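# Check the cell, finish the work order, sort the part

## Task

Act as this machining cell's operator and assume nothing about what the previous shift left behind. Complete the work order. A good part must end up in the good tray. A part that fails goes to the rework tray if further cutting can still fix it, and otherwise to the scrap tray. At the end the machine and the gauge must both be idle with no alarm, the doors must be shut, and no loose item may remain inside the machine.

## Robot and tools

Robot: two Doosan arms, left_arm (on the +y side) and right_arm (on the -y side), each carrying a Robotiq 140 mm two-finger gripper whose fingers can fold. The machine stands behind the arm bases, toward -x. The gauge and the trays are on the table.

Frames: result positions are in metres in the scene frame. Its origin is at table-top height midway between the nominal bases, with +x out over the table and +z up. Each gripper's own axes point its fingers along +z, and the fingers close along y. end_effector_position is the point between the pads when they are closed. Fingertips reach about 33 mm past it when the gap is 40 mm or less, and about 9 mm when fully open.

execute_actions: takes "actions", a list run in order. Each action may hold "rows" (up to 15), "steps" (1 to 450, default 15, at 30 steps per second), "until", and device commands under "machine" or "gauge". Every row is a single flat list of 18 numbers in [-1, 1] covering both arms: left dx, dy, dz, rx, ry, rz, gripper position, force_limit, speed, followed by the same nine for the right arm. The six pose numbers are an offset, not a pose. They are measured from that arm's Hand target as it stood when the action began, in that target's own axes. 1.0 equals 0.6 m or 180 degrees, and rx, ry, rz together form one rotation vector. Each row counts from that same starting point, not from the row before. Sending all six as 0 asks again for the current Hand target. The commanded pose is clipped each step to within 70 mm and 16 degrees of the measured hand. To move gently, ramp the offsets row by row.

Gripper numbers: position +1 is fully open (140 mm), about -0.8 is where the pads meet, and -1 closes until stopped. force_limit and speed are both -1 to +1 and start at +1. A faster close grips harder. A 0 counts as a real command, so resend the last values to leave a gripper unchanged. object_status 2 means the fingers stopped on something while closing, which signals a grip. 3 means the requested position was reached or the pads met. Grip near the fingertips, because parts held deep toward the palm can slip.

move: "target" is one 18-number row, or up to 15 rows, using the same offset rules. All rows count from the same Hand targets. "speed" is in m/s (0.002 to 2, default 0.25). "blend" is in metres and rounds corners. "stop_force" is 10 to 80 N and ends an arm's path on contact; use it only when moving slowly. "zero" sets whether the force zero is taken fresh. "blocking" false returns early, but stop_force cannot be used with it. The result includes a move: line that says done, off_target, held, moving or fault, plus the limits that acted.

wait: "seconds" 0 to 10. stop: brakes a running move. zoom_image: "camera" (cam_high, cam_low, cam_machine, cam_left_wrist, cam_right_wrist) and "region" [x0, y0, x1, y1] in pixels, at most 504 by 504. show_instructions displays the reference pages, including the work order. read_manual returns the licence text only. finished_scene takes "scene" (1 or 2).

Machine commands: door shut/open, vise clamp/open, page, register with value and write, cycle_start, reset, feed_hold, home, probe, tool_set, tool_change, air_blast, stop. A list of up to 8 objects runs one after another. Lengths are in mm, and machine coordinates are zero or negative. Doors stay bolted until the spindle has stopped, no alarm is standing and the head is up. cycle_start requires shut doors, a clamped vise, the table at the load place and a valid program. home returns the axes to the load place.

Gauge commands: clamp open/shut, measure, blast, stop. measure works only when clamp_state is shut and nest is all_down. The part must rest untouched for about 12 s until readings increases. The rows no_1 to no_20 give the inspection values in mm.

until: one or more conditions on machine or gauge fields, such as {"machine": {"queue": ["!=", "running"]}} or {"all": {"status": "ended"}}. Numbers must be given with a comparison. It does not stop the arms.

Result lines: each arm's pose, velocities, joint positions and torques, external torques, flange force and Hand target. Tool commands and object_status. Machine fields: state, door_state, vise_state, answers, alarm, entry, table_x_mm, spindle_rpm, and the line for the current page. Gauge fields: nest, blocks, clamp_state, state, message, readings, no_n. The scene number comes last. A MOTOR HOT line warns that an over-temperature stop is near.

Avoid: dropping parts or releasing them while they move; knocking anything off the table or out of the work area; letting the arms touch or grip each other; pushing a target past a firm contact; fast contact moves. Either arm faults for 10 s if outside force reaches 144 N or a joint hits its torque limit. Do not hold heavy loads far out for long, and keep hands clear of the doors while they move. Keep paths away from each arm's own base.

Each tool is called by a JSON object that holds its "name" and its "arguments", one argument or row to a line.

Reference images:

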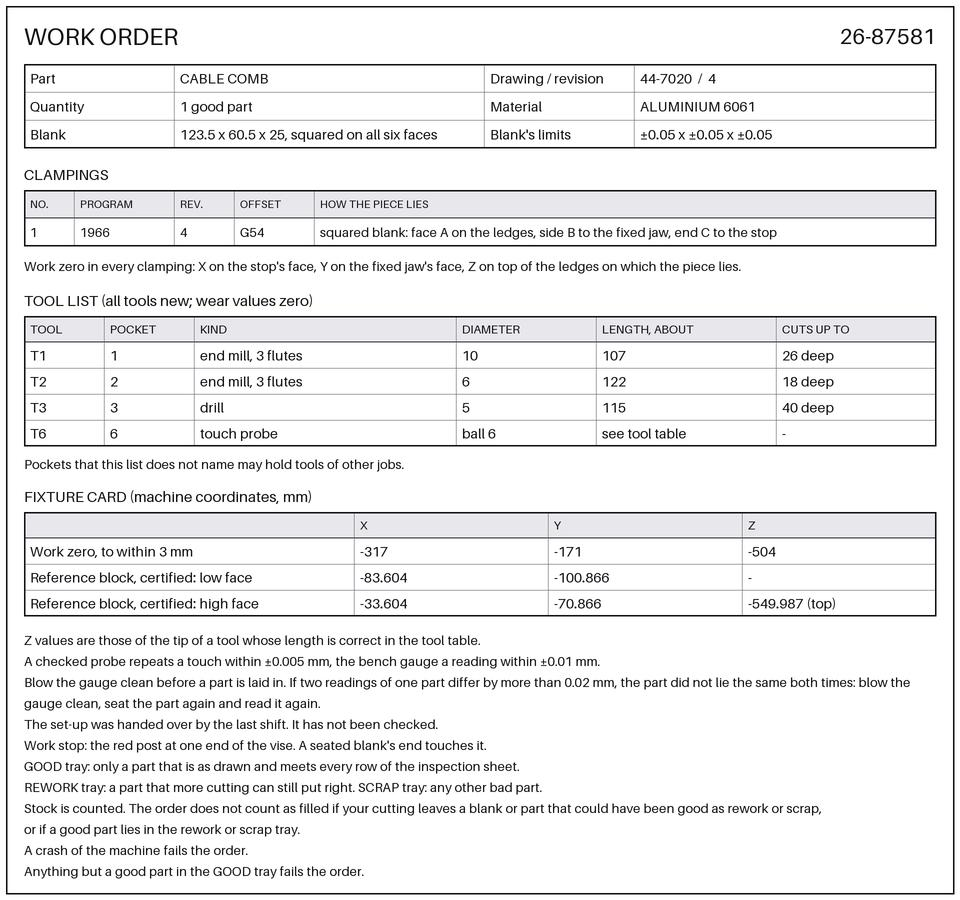

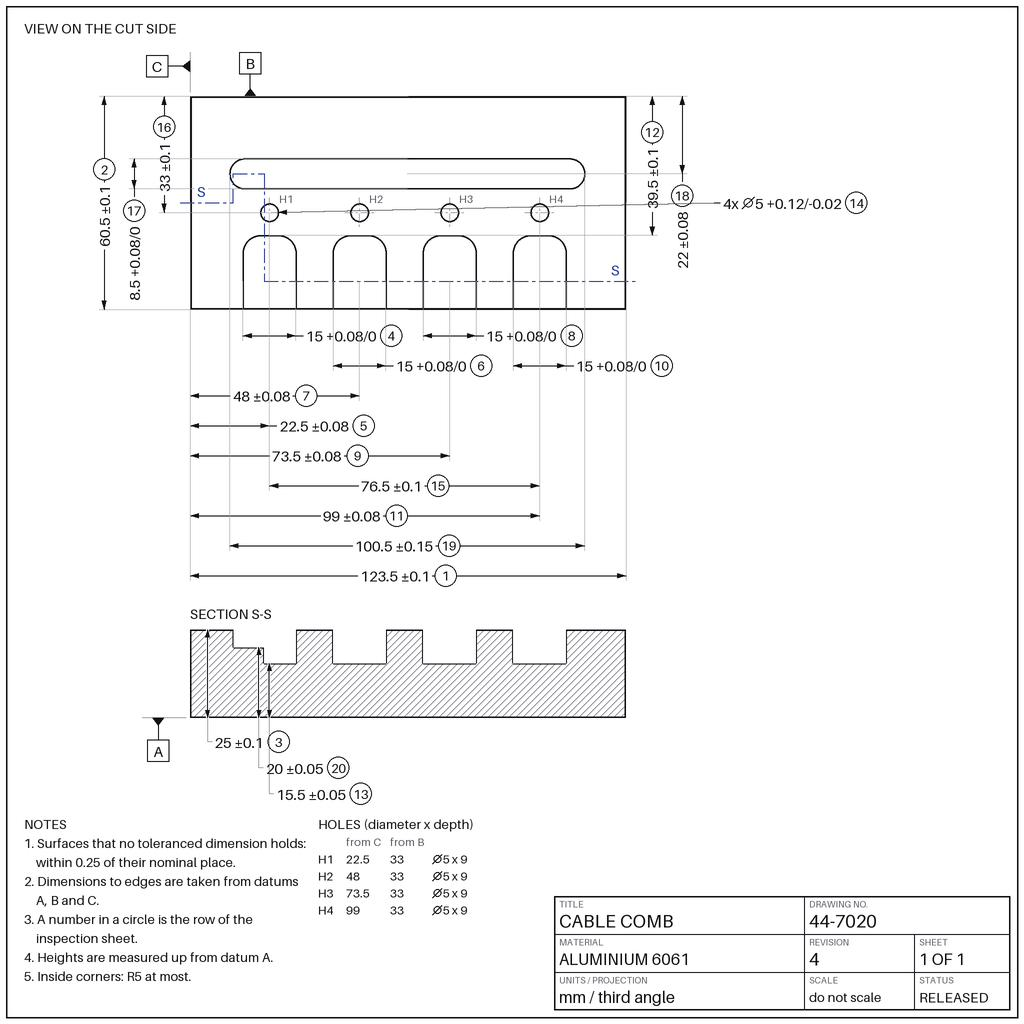

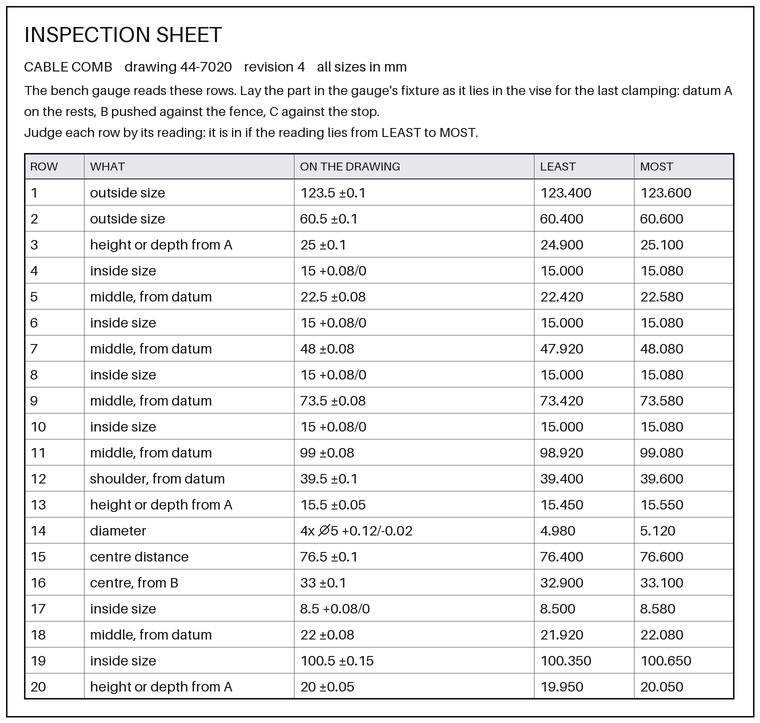

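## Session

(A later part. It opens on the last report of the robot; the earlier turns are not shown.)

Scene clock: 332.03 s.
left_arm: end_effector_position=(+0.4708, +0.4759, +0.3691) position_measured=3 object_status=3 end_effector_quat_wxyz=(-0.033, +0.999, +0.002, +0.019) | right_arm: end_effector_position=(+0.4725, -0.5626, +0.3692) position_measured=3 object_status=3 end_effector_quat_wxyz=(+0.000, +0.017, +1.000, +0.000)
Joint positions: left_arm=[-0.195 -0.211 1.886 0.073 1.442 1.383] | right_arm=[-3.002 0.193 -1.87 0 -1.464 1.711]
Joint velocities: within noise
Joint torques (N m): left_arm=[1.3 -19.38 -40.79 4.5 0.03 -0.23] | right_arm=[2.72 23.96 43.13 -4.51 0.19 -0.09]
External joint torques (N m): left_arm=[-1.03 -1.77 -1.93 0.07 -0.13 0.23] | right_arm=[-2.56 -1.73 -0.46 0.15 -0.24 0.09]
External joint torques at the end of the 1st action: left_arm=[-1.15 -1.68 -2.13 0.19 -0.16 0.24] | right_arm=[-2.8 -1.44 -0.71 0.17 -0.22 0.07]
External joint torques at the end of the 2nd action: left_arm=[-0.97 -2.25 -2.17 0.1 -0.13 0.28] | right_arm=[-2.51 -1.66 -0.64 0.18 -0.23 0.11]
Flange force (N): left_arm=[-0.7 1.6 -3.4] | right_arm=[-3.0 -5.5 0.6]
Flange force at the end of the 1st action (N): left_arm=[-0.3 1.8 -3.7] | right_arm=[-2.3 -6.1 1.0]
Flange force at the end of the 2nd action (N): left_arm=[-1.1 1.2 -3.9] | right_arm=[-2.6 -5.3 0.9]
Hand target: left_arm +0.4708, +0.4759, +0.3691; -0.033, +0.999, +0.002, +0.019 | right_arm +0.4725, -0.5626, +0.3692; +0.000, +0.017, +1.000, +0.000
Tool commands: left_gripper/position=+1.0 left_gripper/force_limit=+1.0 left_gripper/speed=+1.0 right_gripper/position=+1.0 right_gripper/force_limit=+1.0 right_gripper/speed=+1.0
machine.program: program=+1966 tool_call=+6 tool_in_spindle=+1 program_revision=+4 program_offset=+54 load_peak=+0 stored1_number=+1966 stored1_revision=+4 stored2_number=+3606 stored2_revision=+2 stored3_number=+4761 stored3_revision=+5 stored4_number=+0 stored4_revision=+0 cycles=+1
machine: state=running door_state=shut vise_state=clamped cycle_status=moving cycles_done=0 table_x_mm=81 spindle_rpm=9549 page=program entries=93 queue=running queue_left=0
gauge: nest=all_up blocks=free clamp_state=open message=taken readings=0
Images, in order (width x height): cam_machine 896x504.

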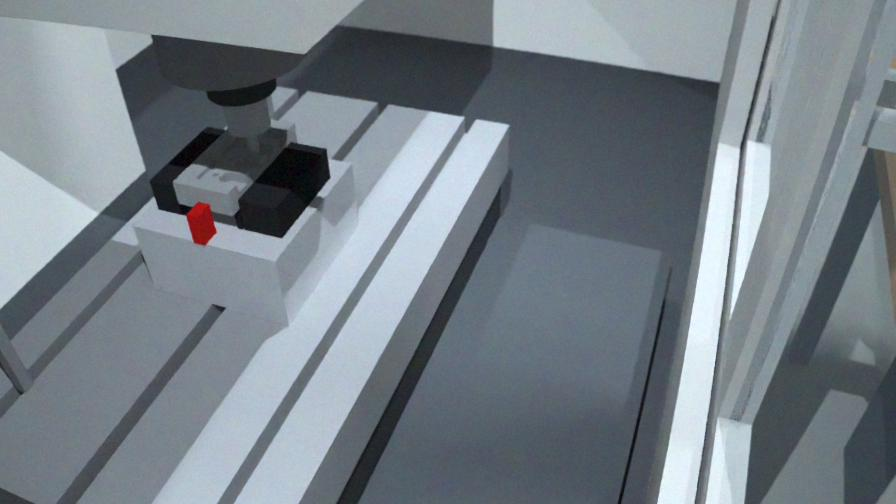

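{"name": "move", "arguments": {
  "target": [-0.697,0.813,-0.214,-0.026,0.007,0.5009,1,1,1,0,0,0,0,0,0,1,1,1],
  "speed": 0.25,
  "cameras": []
}}

{"name": "execute_actions", "arguments": {
  "actions": [
    {"steps":450,"until":{"machine":{"state":["!=","running"]}}},
    {"steps":450,"until":{"machine":{"state":["!=","running"]}}},
    {"steps":450,"until":{"machine":{"state":["!=","running"]}}},
    {"steps":450,"until":{"machine":{"state":["!=","running"]}}},
    {"steps":450,"until":{"machine":{"state":["!=","running"]}}},
    {"steps":450,"until":{"machine":{"state":["!=","running"]}}}
  ],
  "cameras": ["cam_high"]
}}

{"name": "execute_actions", "arguments": {
  "actions": [
    {"steps":450,"until":{"machine":{"state":["!=","running"]}}},
    {"steps":450,"until":{"machine":{"state":["!=","running"]}}},
    {"steps":450,"until":{"machine":{"state":["!=","running"]}}},
    {"steps":450,"until":{"machine":{"state":["!=","running"]}}},
    {"steps":450,"until":{"machine":{"state":["!=","running"]}}},
    {"steps":450,"until":{"machine":{"state":["!=","running"]}}}
  ],
  "cameras": ["cam_machine"]
}}

Scene clock: 336.33 s.
left_arm: end_effector_position=(+0.0509, -0.0207, +0.4489) position_measured=3 object_status=3 end_effector_quat_wxyz=(+0.000, +0.707, -0.707, -0.001) | right_arm: end_effector_position=(+0.4725, -0.5626, +0.3692) position_measured=3 object_status=3 end_effector_quat_wxyz=(+0.000, +0.017, +1.000, +0.000)
Joint positions: left_arm=[-1.622 -0.073 1.624 -0.001 1.591 1.538] | right_arm=[-3.002 0.193 -1.87 0 -1.464 1.711]
Joint velocities: within noise
Joint torques (N m): left_arm=[2.06 -34.99 -40.91 4.26 0.06 -0.22] | right_arm=[2.88 23.82 43.17 -4.5 0.16 -0.07]
External joint torques (N m): left_arm=[-1.71 -1.62 -2.11 0.16 -0.08 0.22] | right_arm=[-2.69 -1.59 -0.57 0.15 -0.21 0.07]
Flange force (N): left_arm=[0.4 2.9 -3.6] | right_arm=[-2.7 -5.8 0.8]
Hand target: left_arm +0.0509, -0.0207, +0.4489; +0.000, +0.707, -0.707, -0.001 | right_arm +0.4725, -0.5626, +0.3692; +0.000, +0.017, +1.000, +0.000
Off the commanded pose: left_arm 0.000 m, 0 deg | right_arm 0.000 m, 0 deg.
machine.program: program=+1966 tool_call=+6 tool_in_spindle=+1 program_revision=+4 program_offset=+54 load_peak=+0 stored1_number=+1966 stored1_revision=+4 stored2_number=+3606 stored2_revision=+2 stored3_number=+4761 stored3_revision=+5 stored4_number=+0 stored4_revision=+0 cycles=+1
machine: state=running door_state=shut vise_state=clamped cycle_status=moving cycles_done=0 table_x_mm=76 spindle_rpm=9549 page=program entries=93 queue=running queue_left=0
gauge: nest=all_up blocks=free clamp_state=open message=taken readings=0
move: done
No camera images: "cameras" was empty.

Scene clock: 426.53 s.
left_arm: end_effector_position=(+0.0509, -0.0207, +0.4489) position_measured=3 object_status=3 end_effector_quat_wxyz=(+0.000, +0.707, -0.707, -0.001) | right_arm: end_effector_position=(+0.4725, -0.5626, +0.3692) position_measured=3 object_status=3 end_effector_quat_wxyz=(+0.000, +0.017, +1.000, +0.000)
Joint positions: left_arm=[-1.622 -0.072 1.624 -0.001 1.591 1.538] | right_arm=[-3.002 0.193 -1.87 0 -1.464 1.711]
Joint velocities: within noise
Joint torques (N m): left_arm=[1.53 -34.44 -40.88 4.25 0.08 -0.25] | right_arm=[2.75 24.15 43.13 -4.54 0.16 -0.07]
External joint torques (N m): left_arm=[-1.39 -1.85 -2.11 0.15 -0.11 0.26] | right_arm=[-2.54 -2.07 -0.6 0.2 -0.21 0.07]
External joint torques at the end of the 2nd action: left_arm=[-1.52 -1.84 -1.95 0.15 -0.07 0.24] | right_arm=[-2.59 -1.3 -0.56 0.11 -0.24 0.13]
External joint torques at the end of the 3rd action: left_arm=[-1.48 -3.19 -2.32 0.23 -0.13 0.29] | right_arm=[-2.69 -1.68 -0.66 0.18 -0.21 0.1]
External joint torques at the end of the 4th action: left_arm=[-1.43 -1.92 -1.9 0.13 -0.11 0.22] | right_arm=[-2.41 -1.8 -0.68 0.15 -0.21 0.11]
External joint torques at the end of the 5th action: left_arm=[-1.5 -1.34 -1.8 0.07 -0.12 0.22] | right_arm=[-2.76 -1.63 -0.61 0.17 -0.22 0.13]
Flange force (N): left_arm=[0.1 2.2 -3.6] | right_arm=[-3.4 -5.4 1.0]
Flange force at the end of the 2nd action (N): left_arm=[-0.2 2.5 -3.4] | right_arm=[-2.2 -5.5 0.7]
Flange force at the end of the 3rd action (N): left_arm=[-1.8 2.4 -3.9] | right_arm=[-2.7 -5.7 1.0]
Flange force at the end of the 4th action (N): left_arm=[-0.4 2.4 -3.2] | right_arm=[-2.8 -5.1 1.1]
Flange force at the end of the 5th action (N): left_arm=[0.4 2.5 -3.0] | right_arm=[-2.7 -5.9 0.9]
Hand target: left_arm +0.0509, -0.0207, +0.4489; +0.000, +0.707, -0.707, -0.001 | right_arm +0.4725, -0.5626, +0.3692; +0.000, +0.017, +1.000, +0.000
Tool commands: left_gripper/position=+1.0 left_gripper/force_limit=+1.0 left_gripper/speed=+1.0 right_gripper/position=+1.0 right_gripper/force_limit=+1.0 right_gripper/speed=+1.0
Off the commanded pose: left_arm 0.000 m, 0 deg | right_arm 0.000 m, 0 deg.
machine.program: program=+1966 tool_call=+6 tool_in_spindle=+3 program_revision=+4 program_offset=+54 load_peak=+0 stored1_number=+1966 stored1_revision=+4 stored2_number=+3606 stored2_revision=+2 stored3_number=+4761 stored3_revision=+5 stored4_number=+0 stored4_revision=+0 cycles=+1
machine: state=running door_state=shut vise_state=clamped cycle_status=moving cycles_done=0 table_x_mm=129 spindle_rpm=6685 page=program entries=93 queue=running queue_left=0
gauge: nest=all_up blocks=free clamp_state=open message=taken readings=0
Images, in order (width x height): cam_high 896x504.

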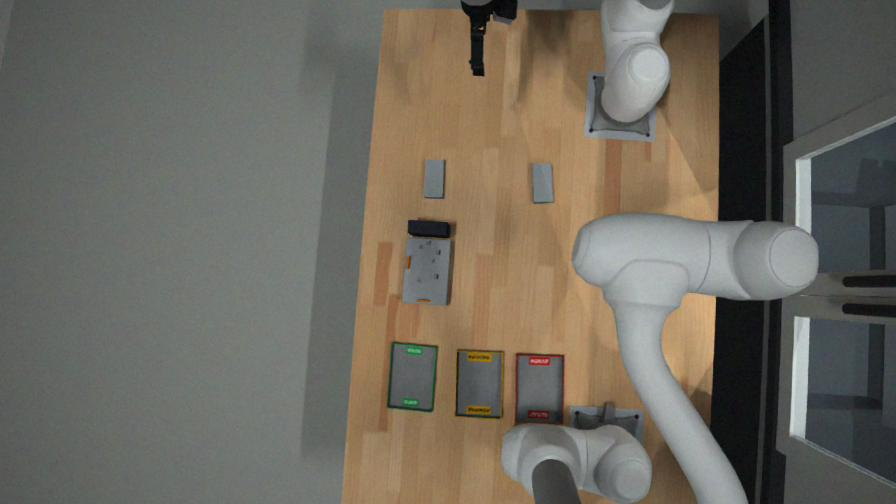

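Scene clock: 434.77 s.
left_arm: end_effector_position=(+0.0509, -0.0207, +0.4489) position_measured=3 object_status=3 end_effector_quat_wxyz=(+0.000, +0.707, -0.707, -0.001) | right_arm: end_effector_position=(+0.4725, -0.5626, +0.3692) position_measured=3 object_status=3 end_effector_quat_wxyz=(+0.000, +0.017, +1.000, +0.000)
Joint positions: left_arm=[-1.622 -0.072 1.624 -0.001 1.591 1.538] | right_arm=[-3.002 0.193 -1.87 0 -1.464 1.711]
Joint velocities: within noise
Joint torques (N m): left_arm=[1.45 -34.52 -40.73 4.22 0.01 -0.26] | right_arm=[2.89 23.61 43.29 -4.49 0.15 -0.09]
External joint torques (N m): left_arm=[-1.15 -2.12 -2.32 0.19 -0.03 0.26] | right_arm=[-2.72 -0.98 -0.64 0.14 -0.21 0.09]
External joint torques at the end of the 2nd action: left_arm=[-1.5 -2.24 -2.29 0.12 -0.17 0.2] | right_arm=[-2.67 -1.75 -0.57 0.19 -0.24 0.14]
External joint torques at the end of the 3rd action: left_arm=[-0.98 -1.89 -2.01 0.13 -0.08 0.16] | right_arm=[-2.54 -1.75 -0.75 0.2 -0.23 0.12]
External joint torques at the end of the 4th action: left_arm=[-1.3 -1.85 -1.95 0.17 -0.07 0.2] | right_arm=[-2.99 -1.05 -0.48 0.14 -0.2 0.16]
External joint torques at the end of the 5th action: left_arm=[-0.86 -2.45 -2.18 0.21 -0.07 0.26] | right_arm=[-2.47 -1.04 -0.72 0.17 -0.24 0.08]
Flange force (N): left_arm=[0.0 1.7 -4.1] | right_arm=[-1.6 -5.9 0.9]
Flange force at the end of the 2nd action (N): left_arm=[-0.3 2.5 -3.8] | right_arm=[-2.9 -5.6 0.8]
Flange force at the end of the 3rd action (N): left_arm=[-0.1 1.6 -3.4] | right_arm=[-2.6 -5.4 1.1]
Flange force at the end of the 4th action (N): left_arm=[-0.2 2.2 -3.4] | right_arm=[-2.0 -6.4 0.6]
Flange force at the end of the 5th action (N): left_arm=[-0.8 1.2 -3.7] | right_arm=[-1.5 -5.4 0.9]
Hand target: left_arm +0.0509, -0.0207, +0.4489; +0.000, +0.707, -0.707, -0.001 | right_arm +0.4725, -0.5626, +0.3692; +0.000, +0.017, +1.000, +0.000
Tool commands: left_gripper/position=+1.0 left_gripper/force_limit=+1.0 left_gripper/speed=+1.0 right_gripper/position=+1.0 right_gripper/force_limit=+1.0 right_gripper/speed=+1.0
Off the commanded pose: left_arm 0.000 m, 0 deg | right_arm 0.000 m, 0 deg.
machine.program: program=+1966 tool_call=+6 tool_in_spindle=+3 program_revision=+4 program_offset=+54 load_peak=+0 stored1_number=+1966 stored1_revision=+4 stored2_number=+3606 stored2_revision=+2 stored3_number=+4761 stored3_revision=+5 stored4_number=+0 stored4_revision=+0 cycles=+2
machine: state=done door_state=shut vise_state=clamped cycle_status=done cycles_done=1 table_x_mm=0 spindle_rpm=0 page=program entries=93 queue=done queue_left=0
gauge: nest=all_up blocks=free clamp_state=open message=taken readings=0
Images, in order (width x height): cam_machine 896x504.

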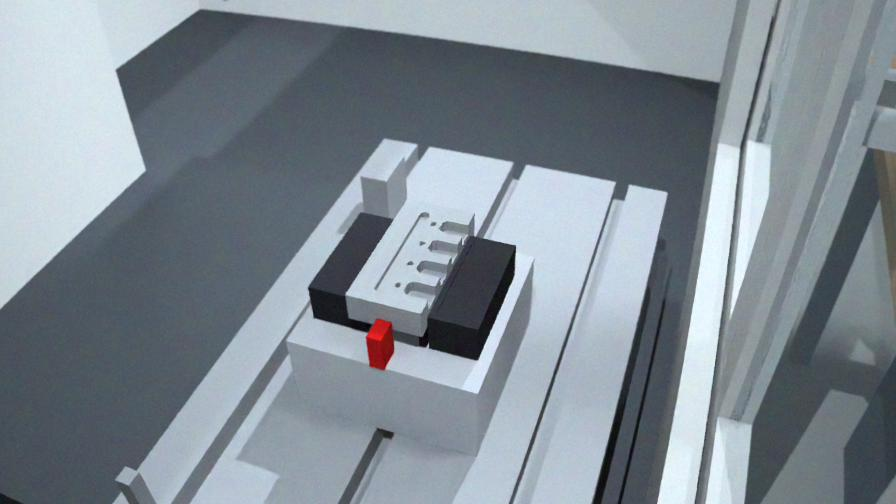

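{"name": "execute_actions", "arguments": {
  "actions": [
    {"machine":[{"register":"tool_call","value":6,"write":true,"page":"measuring"},{"tool_change":true},{"register":"probe_move_z","value":0,"write":true},{"register":"probe_x","value":-293.255,"write":true},{"register":"probe_y","value":-225.0,"write":true},{"register":"probe_z","value":-484,"write":true},{"register":"probe_move_x","value":8,"write":true},{"probe":true}],"steps":450,"until":{"machine":{"queue":["!=","running"]}}},
    {"steps":450,"until":{"machine":{"queue":["!=","running"]}}}
  ],
  "cameras": []
}}

{"name": "execute_actions", "arguments": {
  "actions": [
    {"machine":[{"register":"probe_move_x","value":-8,"write":true},{"probe":true}],"steps":450,"until":{"machine":{"queue":["!=","running"]}}}
  ],
  "cameras": []
}}

{"name": "execute_actions", "arguments": {
  "actions": [
    {"machine":[{"register":"probe_x","value":-216.755,"write":true},{"probe":true}],"steps":450,"until":{"machine":{"queue":["!=","running"]}}}
  ],
  "cameras": []
}}

{"name": "execute_actions", "arguments": {
  "actions": [
    {"machine":[{"register":"probe_move_x","value":8,"write":true},{"probe":true}],"steps":450,"until":{"machine":{"queue":["!=","running"]}}}
  ],
  "cameras": []
}}

{"name": "execute_actions", "arguments": {
  "actions": [
    {"machine":[{"register":"probe_move_x","value":0,"write":true},{"register":"probe_move_y","value":16,"write":true},{"probe":true}],"steps":450,"until":{"machine":{"queue":["!=","running"]}}}
  ],
  "cameras": []
}}

Scene clock: 450.20 s.
left_arm: end_effector_position=(+0.0509, -0.0207, +0.4489) position_measured=3 object_status=3 end_effector_quat_wxyz=(+0.000, +0.707, -0.707, -0.001) | right_arm: end_effector_position=(+0.4725, -0.5626, +0.3692) position_measured=3 object_status=3 end_effector_quat_wxyz=(+0.000, +0.017, +1.000, +0.000)
Joint positions: left_arm=[-1.622 -0.072 1.624 -0.001 1.591 1.538] | right_arm=[-3.002 0.193 -1.87 0 -1.464 1.711]
Joint velocities: within noise
Joint torques (N m): left_arm=[1.56 -34.39 -40.75 4.28 0.12 -0.17] | right_arm=[2.74 24.03 43.1 -4.55 0.18 -0.08]
External joint torques (N m): left_arm=[-1.21 -1.92 -2.14 0.12 -0.14 0.17] | right_arm=[-2.57 -1.65 -0.53 0.2 -0.24 0.08]
External joint torques at the end of the 1st action: left_arm=[-0.98 -2.3 -2.04 0.19 -0.08 0.29] | right_arm=[-2.49 -1.65 -0.66 0.19 -0.2 0.05]
Flange force (N): left_arm=[0.0 2.0 -3.6] | right_arm=[-2.8 -5.5 0.7]
Flange force at the end of the 1st action (N): left_arm=[-0.7 1.4 -3.5] | right_arm=[-2.6 -5.4 1.0]
Hand target: left_arm +0.0509, -0.0207, +0.4489; +0.000, +0.707, -0.707, -0.001 | right_arm +0.4725, -0.5626, +0.3692; +0.000, +0.017, +1.000, +0.000
Tool commands: left_gripper/position=+1.0 left_gripper/force_limit=+1.0 left_gripper/speed=+1.0 right_gripper/position=+1.0 right_gripper/force_limit=+1.0 right_gripper/speed=+1.0
Off the commanded pose: left_arm 0.000 m, 0 deg | right_arm 0.000 m, 0 deg.
machine.measuring: probe_x=-293.255 probe_y=-225.000 probe_z=-484.000 probe_move_x=+8.000 probe_move_y=+0.000 probe_move_z=+0.000 probe_radius=+2.990 probe_off_x=+0.000 probe_off_y=+0.000 setter_z=-520.000 probe_touched=+1 probe_found_x=-285.736 probe_found_y=-225.000 probe_found_z=-484.000 set_length=+115.096 set_diameter=+5.002
machine: state=done door_state=shut vise_state=clamped cycle_status=done cycles_done=1 table_x_mm=0 spindle_rpm=0 page=measuring entries=101 queue=done queue_left=0
gauge: nest=all_up blocks=free clamp_state=open message=taken readings=0
No camera images: "cameras" was empty.

Scene clock: 457.57 s.
left_arm: end_effector_position=(+0.0509, -0.0207, +0.4489) position_measured=3 object_status=3 end_effector_quat_wxyz=(+0.000, +0.707, -0.707, -0.001) | right_arm: end_effector_position=(+0.4725, -0.5626, +0.3692) position_measured=3 object_status=3 end_effector_quat_wxyz=(+0.000, +0.017, +1.000, +0.000)
Joint positions: left_arm=[-1.622 -0.072 1.624 -0.001 1.591 1.538] | right_arm=[-3.002 0.193 -1.87 0 -1.464 1.711]
Joint velocities: within noise
Joint torques (N m): left_arm=[1.7 -33.7 -40.85 4.29 0.06 -0.19] | right_arm=[2.88 23.78 43.24 -4.55 0.16 -0.12]
External joint torques (N m): left_arm=[-1.39 -2.89 -2.28 0.13 -0.09 0.19] | right_arm=[-2.92 -0.55 -0.53 0.19 -0.23 0.12]
Flange force (N): left_arm=[-1.4 2.4 -3.9] | right_arm=[-1.0 -6.3 0.6]
Hand target: left_arm +0.0509, -0.0207, +0.4489; +0.000, +0.707, -0.707, -0.001 | right_arm +0.4725, -0.5626, +0.3692; +0.000, +0.017, +1.000, +0.000
Tool commands: left_gripper/position=+1.0 left_gripper/force_limit=+1.0 left_gripper/speed=+1.0 right_gripper/position=+1.0 right_gripper/force_limit=+1.0 right_gripper/speed=+1.0
Off the commanded pose: left_arm 0.000 m, 0 deg | right_arm 0.000 m, 0 deg.
machine.measuring: probe_x=-293.255 probe_y=-225.000 probe_z=-484.000 probe_move_x=-8.000 probe_move_y=+0.000 probe_move_z=+0.000 probe_radius=+2.990 probe_off_x=+0.000 probe_off_y=+0.000 setter_z=-520.000 probe_touched=+1 probe_found_x=-300.773 probe_found_y=-225.000 probe_found_z=-484.000 set_length=+115.096 set_diameter=+5.002
machine: state=done door_state=shut vise_state=clamped cycle_status=done cycles_done=1 table_x_mm=0 spindle_rpm=0 page=measuring entries=103 queue=done queue_left=0
gauge: nest=all_up blocks=free clamp_state=open message=taken readings=0
No camera images: "cameras" was empty.

Scene clock: 464.80 s.
left_arm: end_effector_position=(+0.0509, -0.0207, +0.4489) position_measured=3 object_status=3 end_effector_quat_wxyz=(+0.000, +0.707, -0.707, -0.001) | right_arm: end_effector_position=(+0.4725, -0.5626, +0.3692) position_measured=3 object_status=3 end_effector_quat_wxyz=(+0.000, +0.017, +1.000, +0.000)
Joint positions: left_arm=[-1.622 -0.072 1.624 -0.001 1.591 1.538] | right_arm=[-3.002 0.193 -1.87 0 -1.464 1.711]
Joint velocities: within noise
Joint torques (N m): left_arm=[1.69 -34.44 -40.75 4.25 0.06 -0.25] | right_arm=[2.83 23.88 43.3 -4.52 0.17 -0.11]
External joint torques (N m): left_arm=[-1.41 -2.25 -2.39 0.16 -0.09 0.25] | right_arm=[-2.77 -1.47 -0.79 0.16 -0.23 0.11]
Flange force (N): left_arm=[-0.1 2.3 -4.1] | right_arm=[-2.2 -6.0 1.1]
Hand target: left_arm +0.0509, -0.0207, +0.4489; +0.000, +0.707, -0.707, -0.001 | right_arm +0.4725, -0.5626, +0.3692; +0.000, +0.017, +1.000, +0.000
Tool commands: left_gripper/position=+1.0 left_gripper/force_limit=+1.0 left_gripper/speed=+1.0 right_gripper/position=+1.0 right_gripper/force_limit=+1.0 right_gripper/speed=+1.0
Off the commanded pose: left_arm 0.000 m, 0 deg | right_arm 0.000 m, 0 deg.
machine.measuring: probe_x=-216.755 probe_y=-225.000 probe_z=-484.000 probe_move_x=-8.000 probe_move_y=+0.000 probe_move_z=+0.000 probe_radius=+2.990 probe_off_x=+0.000 probe_off_y=+0.000 setter_z=-520.000 probe_touched=+1 probe_found_x=-224.273 probe_found_y=-225.000 probe_found_z=-484.000 set_length=+115.096 set_diameter=+5.002
machine: state=done door_state=shut vise_state=clamped cycle_status=done cycles_done=1 table_x_mm=0 spindle_rpm=0 page=measuring entries=105 queue=done queue_left=0
gauge: nest=all_up blocks=free clamp_state=open message=taken readings=0
No camera images: "cameras" was empty.

Scene clock: 472.03 s.
left_arm: end_effector_position=(+0.0509, -0.0207, +0.4489) position_measured=3 object_status=3 end_effector_quat_wxyz=(+0.000, +0.707, -0.707, -0.001) | right_arm: end_effector_position=(+0.4725, -0.5626, +0.3692) position_measured=3 object_status=3 end_effector_quat_wxyz=(+0.000, +0.017, +1.000, +0.000)
Joint positions: left_arm=[-1.622 -0.072 1.624 -0.001 1.591 1.538] | right_arm=[-3.002 0.193 -1.87 0 -1.464 1.711]
Joint velocities: within noise
Joint torques (N m): left_arm=[1.48 -34.23 -40.89 4.32 0.06 -0.19] | right_arm=[2.88 24.02 43.29 -4.54 0.18 -0.13]
External joint torques (N m): left_arm=[-1.18 -2.62 -2.14 0.1 -0.08 0.19] | right_arm=[-2.72 -1.83 -0.81 0.2 -0.24 0.13]
Flange force (N): left_arm=[-1.1 2.0 -3.7] | right_arm=[-2.7 -5.7 1.2]
Hand target: left_arm +0.0509, -0.0207, +0.4489; +0.000, +0.707, -0.707, -0.001 | right_arm +0.4725, -0.5626, +0.3692; +0.000, +0.017, +1.000, +0.000
Tool commands: left_gripper/position=+1.0 left_gripper/force_limit=+1.0 left_gripper/speed=+1.0 right_gripper/position=+1.0 right_gripper/force_limit=+1.0 right_gripper/speed=+1.0
Off the commanded pose: left_arm 0.000 m, 0 deg | right_arm 0.000 m, 0 deg.
machine.measuring: probe_x=-216.755 probe_y=-225.000 probe_z=-484.000 probe_move_x=+8.000 probe_move_y=+0.000 probe_move_z=+0.000 probe_radius=+2.990 probe_off_x=+0.000 probe_off_y=+0.000 setter_z=-520.000 probe_touched=+1 probe_found_x=-209.237 probe_found_y=-225.000 probe_found_z=-484.000 set_length=+115.096 set_diameter=+5.002
machine: state=done door_state=shut vise_state=clamped cycle_status=done cycles_done=1 table_x_mm=0 spindle_rpm=0 page=measuring entries=107 queue=done queue_left=0
gauge: nest=all_up blocks=free clamp_state=open message=taken readings=0
No camera images: "cameras" was empty.

Scene clock: 480.17 s.
left_arm: end_effector_position=(+0.0509, -0.0207, +0.4489) position_measured=3 object_status=3 end_effector_quat_wxyz=(+0.000, +0.707, -0.707, -0.001) | right_arm: end_effector_position=(+0.4725, -0.5626, +0.3692) position_measured=3 object_status=3 end_effector_quat_wxyz=(+0.000, +0.017, +1.000, +0.000)
Joint positions: left_arm=[-1.622 -0.072 1.624 -0.001 1.591 1.538] | right_arm=[-3.002 0.193 -1.87 0 -1.464 1.711]
Joint velocities: within noise
Joint torques (N m): left_arm=[1.26 -34.09 -40.77 4.27 0.04 -0.2] | right_arm=[2.48 24.2 43.4 -4.5 0.19 -0.1]
External joint torques (N m): left_arm=[-1.08 -1.43 -1.84 0.1 -0.08 0.2] | right_arm=[-2.47 -1.53 -0.75 0.14 -0.25 0.1]
Flange force (N): left_arm=[0.4 1.7 -3.2] | right_arm=[-2.2 -5.3 1.1]
Hand target: left_arm +0.0509, -0.0207, +0.4489; +0.000, +0.707, -0.707, -0.001 | right_arm +0.4725, -0.5626, +0.3692; +0.000, +0.017, +1.000, +0.000
Tool commands: left_gripper/position=+1.0 left_gripper/force_limit=+1.0 left_gripper/speed=+1.0 right_gripper/position=+1.0 right_gripper/force_limit=+1.0 right_gripper/speed=+1.0
Off the commanded pose: left_arm 0.000 m, 0 deg | right_arm 0.000 m, 0 deg.
machine.measuring: probe_x=-216.755 probe_y=-225.000 probe_z=-484.000 probe_move_x=+0.000 probe_move_y=+16.000 probe_move_z=+0.000 probe_radius=+2.990 probe_off_x=+0.000 probe_off_y=+0.000 setter_z=-520.000 probe_touched=+1 probe_found_x=-216.755 probe_found_y=-212.232 probe_found_z=-484.000 set_length=+115.096 set_diameter=+5.002
machine: state=done door_state=shut vise_state=clamped cycle_status=done cycles_done=1 table_x_mm=0 spindle_rpm=0 page=measuring entries=110 queue=done queue_left=0
gauge: nest=all_up blocks=free clamp_state=open message=taken readings=0
No camera images: "cameras" was empty.

{"name": "execute_actions", "arguments": {
  "actions": [
    {"machine":{"door":"open"},"steps":200,"until":{"machine":{"door_state":"open"}}}
  ],
  "cameras": []
}}

{"name": "move", "arguments": {
  "target": [0.15,0.833,0.083,0,0,0,1,1,1,0,0,0,0,0,0,1,1,1],
  "speed": 0.25,
  "cameras": ["cam_machine"]
}}

{"name": "move", "arguments": {
  "target": [
    [0.075,0.217,0.217,0,0,0,1,1,1,0,0,0,0,0,0,1,1,1],
    [0.08,0.515,0.18,0,0,0,1,1,1,0,0,0,0,0,0,1,1,1]
  ],
  "speed": 0.12,
  "blend": [0.02,0],
  "cameras": ["cam_machine","cam_left_wrist"]
}}

Scene clock: 483.13 s.
left_arm: end_effector_position=(+0.0509, -0.0207, +0.4489) position_measured=3 object_status=3 end_effector_quat_wxyz=(+0.000, +0.707, -0.707, -0.001) | right_arm: end_effector_position=(+0.4725, -0.5626, +0.3692) position_measured=3 object_status=3 end_effector_quat_wxyz=(+0.000, +0.017, +1.000, +0.000)
Joint positions: left_arm=[-1.622 -0.072 1.624 -0.001 1.591 1.538] | right_arm=[-3.002 0.193 -1.87 0 -1.464 1.711]
Joint velocities: within noise
Joint torques (N m): left_arm=[1.92 -34.32 -40.9 4.26 0.1 -0.21] | right_arm=[2.73 23.99 43.23 -4.48 0.21 -0.12]
External joint torques (N m): left_arm=[-1.61 -2.27 -2.22 0.16 -0.13 0.21] | right_arm=[-2.45 -1.96 -0.7 0.14 -0.26 0.12]
Flange force (N): left_arm=[-0.5 2.7 -3.7] | right_arm=[-3.0 -5.1 1.0]
Hand target: left_arm +0.0509, -0.0207, +0.4489; +0.000, +0.707, -0.707, -0.001 | right_arm +0.4725, -0.5626, +0.3692; +0.000, +0.017, +1.000, +0.000
Tool commands: left_gripper/position=+1.0 left_gripper/force_limit=+1.0 left_gripper/speed=+1.0 right_gripper/position=+1.0 right_gripper/force_limit=+1.0 right_gripper/speed=+1.0
Off the commanded pose: left_arm 0.000 m, 0 deg | right_arm 0.000 m, 0 deg.
machine.measuring: probe_x=-216.755 probe_y=-225.000 probe_z=-484.000 probe_move_x=+0.000 probe_move_y=+16.000 probe_move_z=+0.000 probe_radius=+2.990 probe_off_x=+0.000 probe_off_y=+0.000 setter_z=-520.000 probe_touched=+1 probe_found_x=-216.755 probe_found_y=-212.232 probe_found_z=-484.000 set_length=+115.096 set_diameter=+5.002
machine: state=done door_state=open vise_state=clamped cycle_status=done cycles_done=1 table_x_mm=0 spindle_rpm=0 page=measuring entries=110 queue=running queue_left=0
gauge: nest=all_up blocks=free clamp_state=open message=taken readings=0
No camera images: "cameras" was empty.

Scene clock: 485.60 s.
left_arm: end_effector_position=(-0.4488, -0.1110, +0.3994) position_measured=3 object_status=3 end_effector_quat_wxyz=(+0.000, +0.707, -0.707, -0.001) | right_arm: end_effector_position=(+0.4725, -0.5626, +0.3692) position_measured=3 object_status=3 end_effector_quat_wxyz=(+0.000, +0.017, +1.000, +0.000)
Joint positions: left_arm=[-2.308 0.352 1.224 -0.001 1.566 0.853] | right_arm=[-3.002 0.193 -1.87 0 -1.464 1.711]
Joint velocities: within noise
Joint torques (N m): left_arm=[1.3 -77.1 -40.68 4.32 0.06 -0.23] | right_arm=[2.51 24.01 43.44 -4.5 0.18 -0.13]
External joint torques (N m): left_arm=[-1.65 -3.19 -2.34 0.12 -0.09 0.23] | right_arm=[-2.45 -1.35 -0.75 0.14 -0.24 0.13]
Flange force (N): left_arm=[-1.2 1.4 -4.0] | right_arm=[-1.9 -5.2 1.0]
Hand target: left_arm -0.4489, -0.1110, +0.3994; +0.000, +0.707, -0.707, -0.001 | right_arm +0.4725, -0.5626, +0.3692; +0.000, +0.017, +1.000, +0.000
Off the commanded pose: left_arm 0.000 m, 0 deg | right_arm 0.000 m, 0 deg.
machine.measuring: probe_x=-216.755 probe_y=-225.000 probe_z=-484.000 probe_move_x=+0.000 probe_move_y=+16.000 probe_move_z=+0.000 probe_radius=+2.990 probe_off_x=+0.000 probe_off_y=+0.000 setter_z=-520.000 probe_touched=+1 probe_found_x=-216.755 probe_found_y=-212.232 probe_found_z=-484.000 set_length=+115.096 set_diameter=+5.002
machine: state=done door_state=open vise_state=clamped cycle_status=done cycles_done=1 table_x_mm=0 spindle_rpm=0 page=measuring entries=110 queue=done queue_left=0
gauge: nest=all_up blocks=free clamp_state=open message=taken readings=0
move: done
Images, in order (width x height): cam_machine 896x504.

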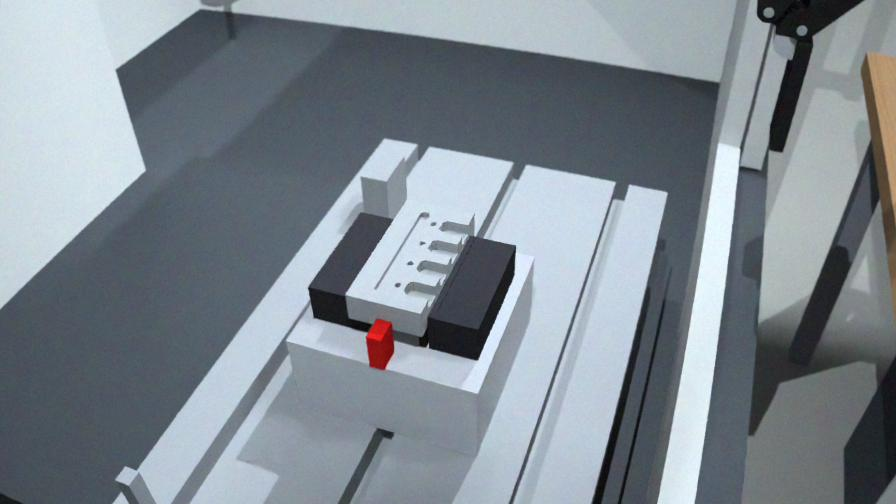

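Scene clock: 489.10 s.
left_arm: end_effector_position=(-0.7579, -0.1592, +0.2916) position_measured=3 object_status=3 end_effector_quat_wxyz=(+0.000, +0.707, -0.707, -0.001) | right_arm: end_effector_position=(+0.4725, -0.5626, +0.3692) position_measured=3 object_status=3 end_effector_quat_wxyz=(+0.000, +0.017, +1.000, +0.000)
Joint positions: left_arm=[-2.505 0.86 0.59 -0.001 1.691 0.656] | right_arm=[-3.002 0.193 -1.87 0 -1.464 1.711]
Joint velocities: within noise
Joint torques (N m): left_arm=[0.01 -120.99 -40.32 4.26 0.13 -0.25] | right_arm=[2.77 23.88 43.21 -4.5 0.1 -0.12]
External joint torques (N m): left_arm=[-0.93 -2.69 -2.48 0.14 -0.15 0.25] | right_arm=[-2.78 -1.45 -0.64 0.14 -0.16 0.12]
Flange force (N): left_arm=[0.0 0.0 0.0] | right_arm=[-2.4 -5.9 1.0]
Hand target: left_arm -0.7579, -0.1592, +0.2915; +0.000, +0.707, -0.707, -0.001 | right_arm +0.4725, -0.5626, +0.3692; +0.000, +0.017, +1.000, +0.000
Off the commanded pose: left_arm 0.000 m, 0 deg | right_arm 0.000 m, 0 deg.
machine.measuring: probe_x=-216.755 probe_y=-225.000 probe_z=-484.000 probe_move_x=+0.000 probe_move_y=+16.000 probe_move_z=+0.000 probe_radius=+2.990 probe_off_x=+0.000 probe_off_y=+0.000 setter_z=-520.000 probe_touched=+1 probe_found_x=-216.755 probe_found_y=-212.232 probe_found_z=-484.000 set_length=+115.096 set_diameter=+5.002
machine: state=done door_state=open vise_state=clamped cycle_status=done cycles_done=1 table_x_mm=0 spindle_rpm=0 page=measuring entries=110 queue=done queue_left=0
gauge: nest=all_up blocks=free clamp_state=open message=taken readings=0
move: done
camera_calibration:
cam_left_wrist: T_world_to_cam=[[-0.99998, 0.00627537, -0.000162499, -0.745874], [0.00585172, 0.941218, 0.337748, 0.0612082], [0.00227244, 0.33774, -0.941237, 0.472316], [0, 0, 0, 1]] pos_world=[-0.747291, -0.21245, 0.423767]
Images, in order (width x height): cam_machine 896x504, cam_left_wrist 896x504.

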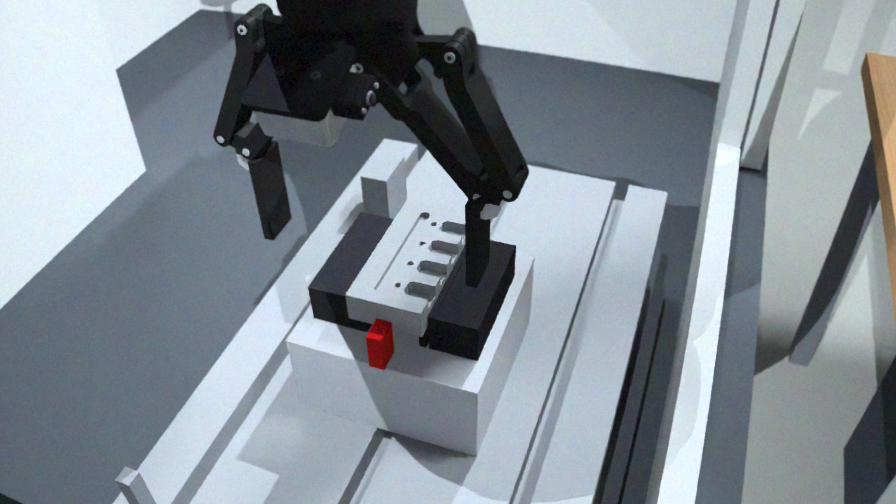

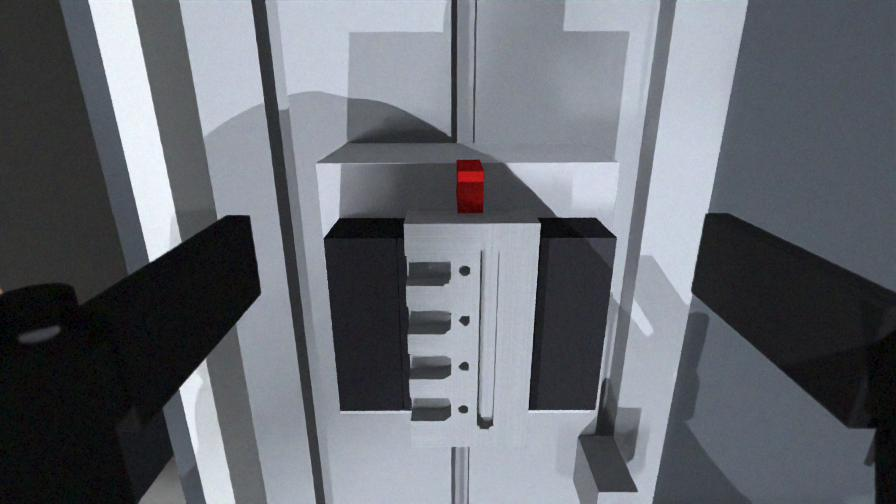

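{"name": "move", "arguments": {
  "target": [-0.1137,0,0.0868,0,0,0,1,1,1,0,0,0,0,0,0,1,1,1],
  "speed": 0.06,
  "cameras": []
}}

{"name": "execute_actions", "arguments": {
  "actions": [
    {"machine":{"vise":"open"},"steps":60,"until":{"machine":{"vise_state":"open"}}},
    {"rows":[[0,0,0,0,0,0,0.1,0.3,-1,0,0,0,0,0,0,1,1,1]],"steps":75}
  ],
  "cameras": ["cam_machine","cam_left_wrist"]
}}

{"name": "execute_actions", "arguments": {
  "actions": [
    {"rows":[[0,0,0,0,0,0,-1,0.3,-1,0,0,0,0,0,0,1,1,1]],"steps":50}
  ],
  "cameras": ["cam_machine","cam_left_wrist"]
}}

Scene clock: 491.60 s.
left_arm: end_effector_position=(-0.7580, -0.0909, +0.2395) position_measured=3 object_status=3 end_effector_quat_wxyz=(+0.000, +0.707, -0.707, -0.001) | right_arm: end_effector_position=(+0.4725, -0.5626, +0.3692) position_measured=3 object_status=3 end_effector_quat_wxyz=(+0.000, +0.017, +1.000, +0.000)
Joint positions: left_arm=[-2.56 0.755 0.873 -0.001 1.513 0.601] | right_arm=[-3.002 0.193 -1.87 0 -1.464 1.711]
Joint velocities: within noise
Joint torques (N m): left_arm=[0.64 -112.76 -40.84 4.28 0.02 -0.22] | right_arm=[2.74 24.08 43.26 -4.53 0.16 -0.15]
External joint torques (N m): left_arm=[-1.69 -1.44 -1.46 0.07 -0.05 0.22] | right_arm=[-2.55 -1.56 -0.76 0.19 -0.22 0.15]
Flange force (N): left_arm=[0.1 2.7 -2.4] | right_arm=[-2.3 -5.3 1.1]
Hand target: left_arm -0.7580, -0.0909, +0.2395; +0.000, +0.707, -0.707, -0.001 | right_arm +0.4725, -0.5626, +0.3692; +0.000, +0.017, +1.000, +0.000
Off the commanded pose: left_arm 0.000 m, 0 deg | right_arm 0.000 m, 0 deg.
machine.measuring: probe_x=-216.755 probe_y=-225.000 probe_z=-484.000 probe_move_x=+0.000 probe_move_y=+16.000 probe_move_z=+0.000 probe_radius=+2.990 probe_off_x=+0.000 probe_off_y=+0.000 setter_z=-520.000 probe_touched=+1 probe_found_x=-216.755 probe_found_y=-212.232 probe_found_z=-484.000 set_length=+115.096 set_diameter=+5.002
machine: state=done door_state=open vise_state=clamped cycle_status=done cycles_done=1 table_x_mm=0 spindle_rpm=0 page=measuring entries=110 queue=done queue_left=0
gauge: nest=all_up blocks=free clamp_state=open message=taken readings=0
move: done
No camera images: "cameras" was empty.

Scene clock: 494.53 s.
left_arm: end_effector_position=(-0.7580, -0.0909, +0.2395) position_measured=117 object_status=3 end_effector_quat_wxyz=(+0.000, +0.707, -0.707, -0.001) | right_arm: end_effector_position=(+0.4725, -0.5626, +0.3692) position_measured=3 object_status=3 end_effector_quat_wxyz=(+0.000, +0.017, +1.000, +0.000)
Joint positions: left_arm=[-2.56 0.755 0.873 -0.001 1.513 0.601] | right_arm=[-3.002 0.193 -1.87 0 -1.464 1.711]
Joint velocities: within noise
Joint torques (N m): left_arm=[0.62 -112.77 -40.7 4.28 0.06 -0.21] | right_arm=[2.83 24.1 43.2 -4.53 0.15 -0.09]
External joint torques (N m): left_arm=[-1.27 -3.77 -2.48 0.18 -0.08 0.21] | right_arm=[-2.67 -1.51 -0.64 0.19 -0.21 0.09]
External joint torques at the end of the 1st action: left_arm=[-1.35 -2.74 -2.23 0.15 -0.08 0.23] | right_arm=[-2.67 -1.64 -0.44 0.14 -0.21 0.11]
Flange force (N): left_arm=[-0.2 1.5 -4.2] | right_arm=[-2.4 -5.8 0.9]
Flange force at the end of the 1st action (N): left_arm=[0.5 2.5 -3.7] | right_arm=[-2.9 -5.7 0.6]
Hand target: left_arm -0.7580, -0.0909, +0.2395; +0.000, +0.707, -0.707, -0.001 | right_arm +0.4725, -0.5626, +0.3692; +0.000, +0.017, +1.000, +0.000
Off the commanded pose: left_arm 0.000 m, 0 deg | right_arm 0.000 m, 0 deg.
machine.measuring: probe_x=-216.755 probe_y=-225.000 probe_z=-484.000 probe_move_x=+0.000 probe_move_y=+16.000 probe_move_z=+0.000 probe_radius=+2.990 probe_off_x=+0.000 probe_off_y=+0.000 setter_z=-520.000 probe_touched=+1 probe_found_x=-216.755 probe_found_y=-212.232 probe_found_z=-484.000 set_length=+115.096 set_diameter=+5.002
machine: state=idle door_state=open vise_state=open cycle_status=done cycles_done=1 table_x_mm=0 spindle_rpm=0 page=measuring entries=110 queue=done queue_left=0
gauge: nest=all_up blocks=free clamp_state=open message=taken readings=0
camera_calibration:
cam_left_wrist: T_world_to_cam=[[-0.99998, 0.00630956, -0.000256473, -0.746371], [0.00585217, 0.941218, 0.337748, 0.0145203], [0.00237244, 0.33774, -0.941236, 0.400285], [0, 0, 0, 1]] pos_world=[-0.747391, -0.14415, 0.371667]
Images, in order (width x height): cam_machine 896x504, cam_left_wrist 896x504.

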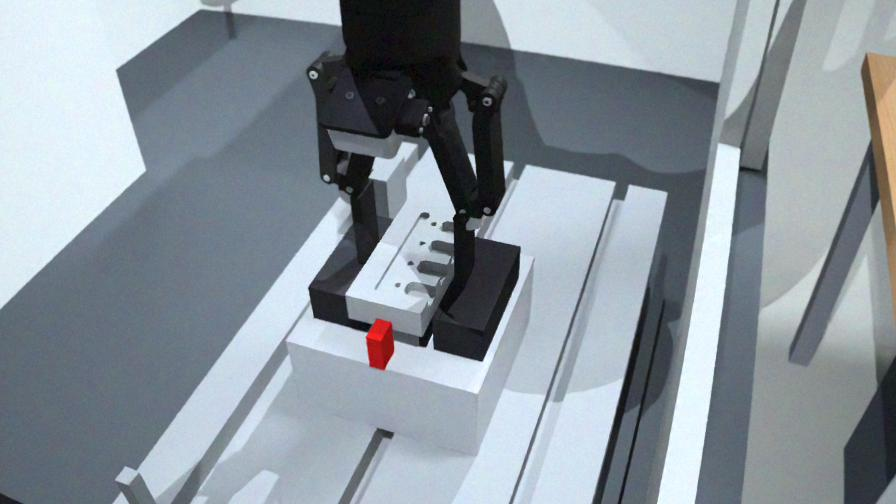

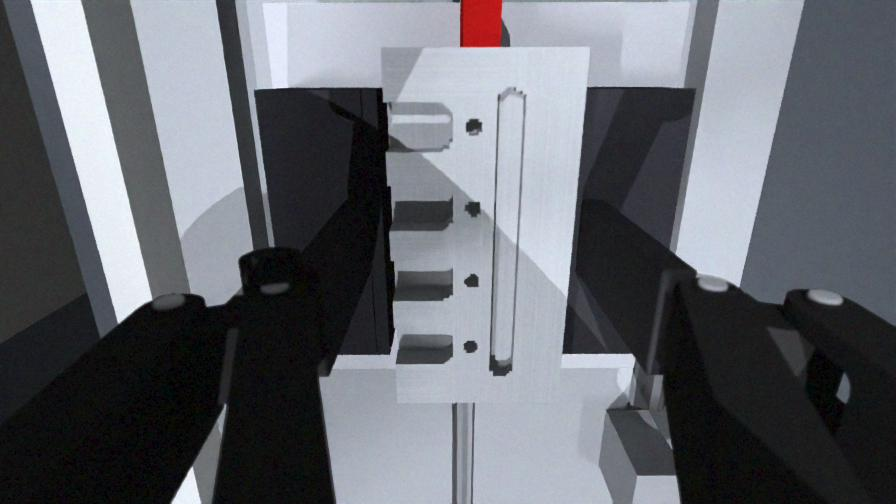

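Scene clock: 496.40 s.
left_arm: end_effector_position=(-0.7580, -0.0909, +0.2396) position_measured=141 object_status=2 end_effector_quat_wxyz=(+0.000, +0.707, -0.707, -0.001) | right_arm: end_effector_position=(+0.4725, -0.5626, +0.3692) position_measured=3 object_status=3 end_effector_quat_wxyz=(+0.000, +0.017, +1.000, +0.000)
Joint positions: left_arm=[-2.56 0.755 0.873 -0.001 1.513 0.601] | right_arm=[-3.002 0.193 -1.87 0 -1.464 1.711]
Joint velocities: within noise
Joint torques (N m): left_arm=[2.04 -106.1 -37 4.68 -0.06 -0.16] | right_arm=[2.92 24.01 43.19 -4.51 0.1 -0.1]
External joint torques (N m): left_arm=[-2.86 -9.09 -5.64 -0.29 0.04 0.16] | right_arm=[-2.81 -1.44 -0.65 0.16 -0.16 0.1]
Flange force (N): left_arm=[-1.2 3.0 -10.1] | right_arm=[-2.4 -6.1 1.0]
Hand target: left_arm -0.7580, -0.0909, +0.2395; +0.000, +0.707, -0.707, -0.001 | right_arm +0.4725, -0.5626, +0.3692; +0.000, +0.017, +1.000, +0.000
Off the commanded pose: left_arm 0.000 m, 0 deg | right_arm 0.000 m, 0 deg.
machine.measuring: probe_x=-216.755 probe_y=-225.000 probe_z=-484.000 probe_move_x=+0.000 probe_move_y=+16.000 probe_move_z=+0.000 probe_radius=+2.990 probe_off_x=+0.000 probe_off_y=+0.000 setter_z=-520.000 probe_touched=+1 probe_found_x=-216.755 probe_found_y=-212.232 probe_found_z=-484.000 set_length=+115.096 set_diameter=+5.002
machine: state=idle door_state=open vise_state=open cycle_status=done cycles_done=1 table_x_mm=0 spindle_rpm=0 page=measuring entries=110 queue=done queue_left=0
gauge: nest=all_up blocks=free clamp_state=open message=taken readings=0
camera_calibration:
cam_left_wrist: T_world_to_cam=[[-0.99998, 0.00627537, -0.000162499, -0.746411], [0.00585172, 0.941218, 0.337748, 0.0144864], [0.00227244, 0.33774, -0.941237, 0.400304], [0, 0, 0, 1]] pos_world=[-0.747391, -0.14415, 0.371767]
Images, in order (width x height): cam_machine 896x504, cam_left_wrist 896x504.

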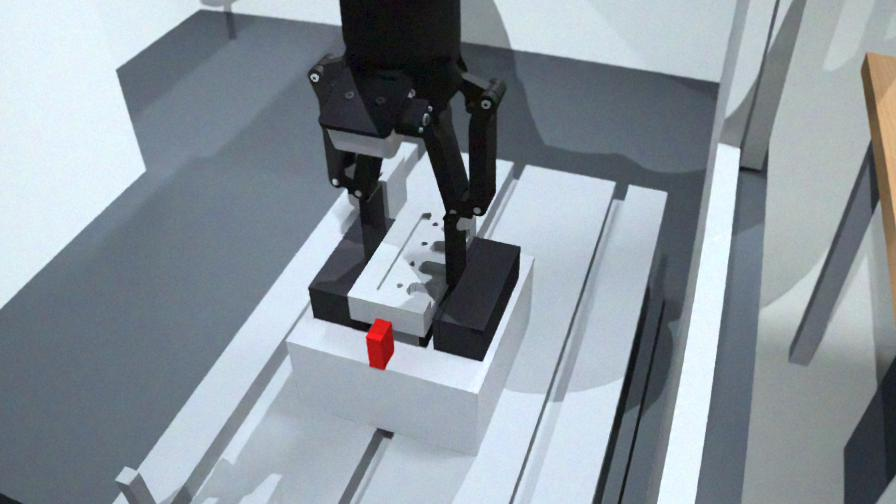

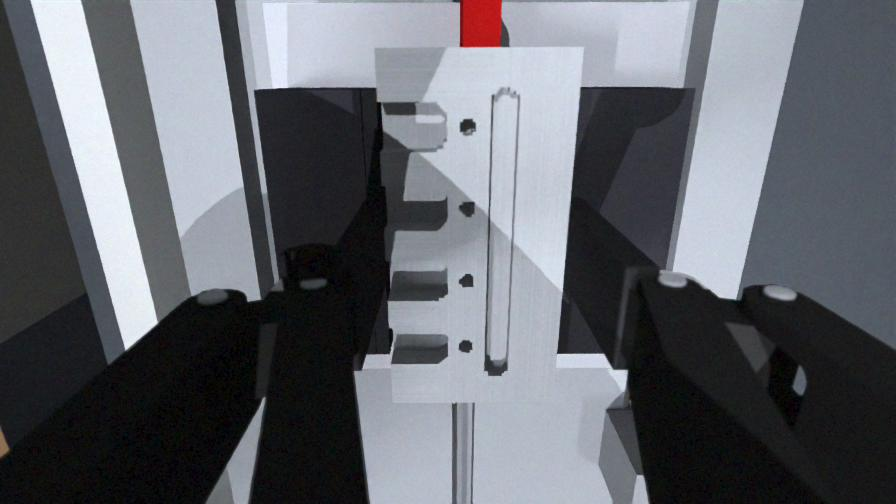

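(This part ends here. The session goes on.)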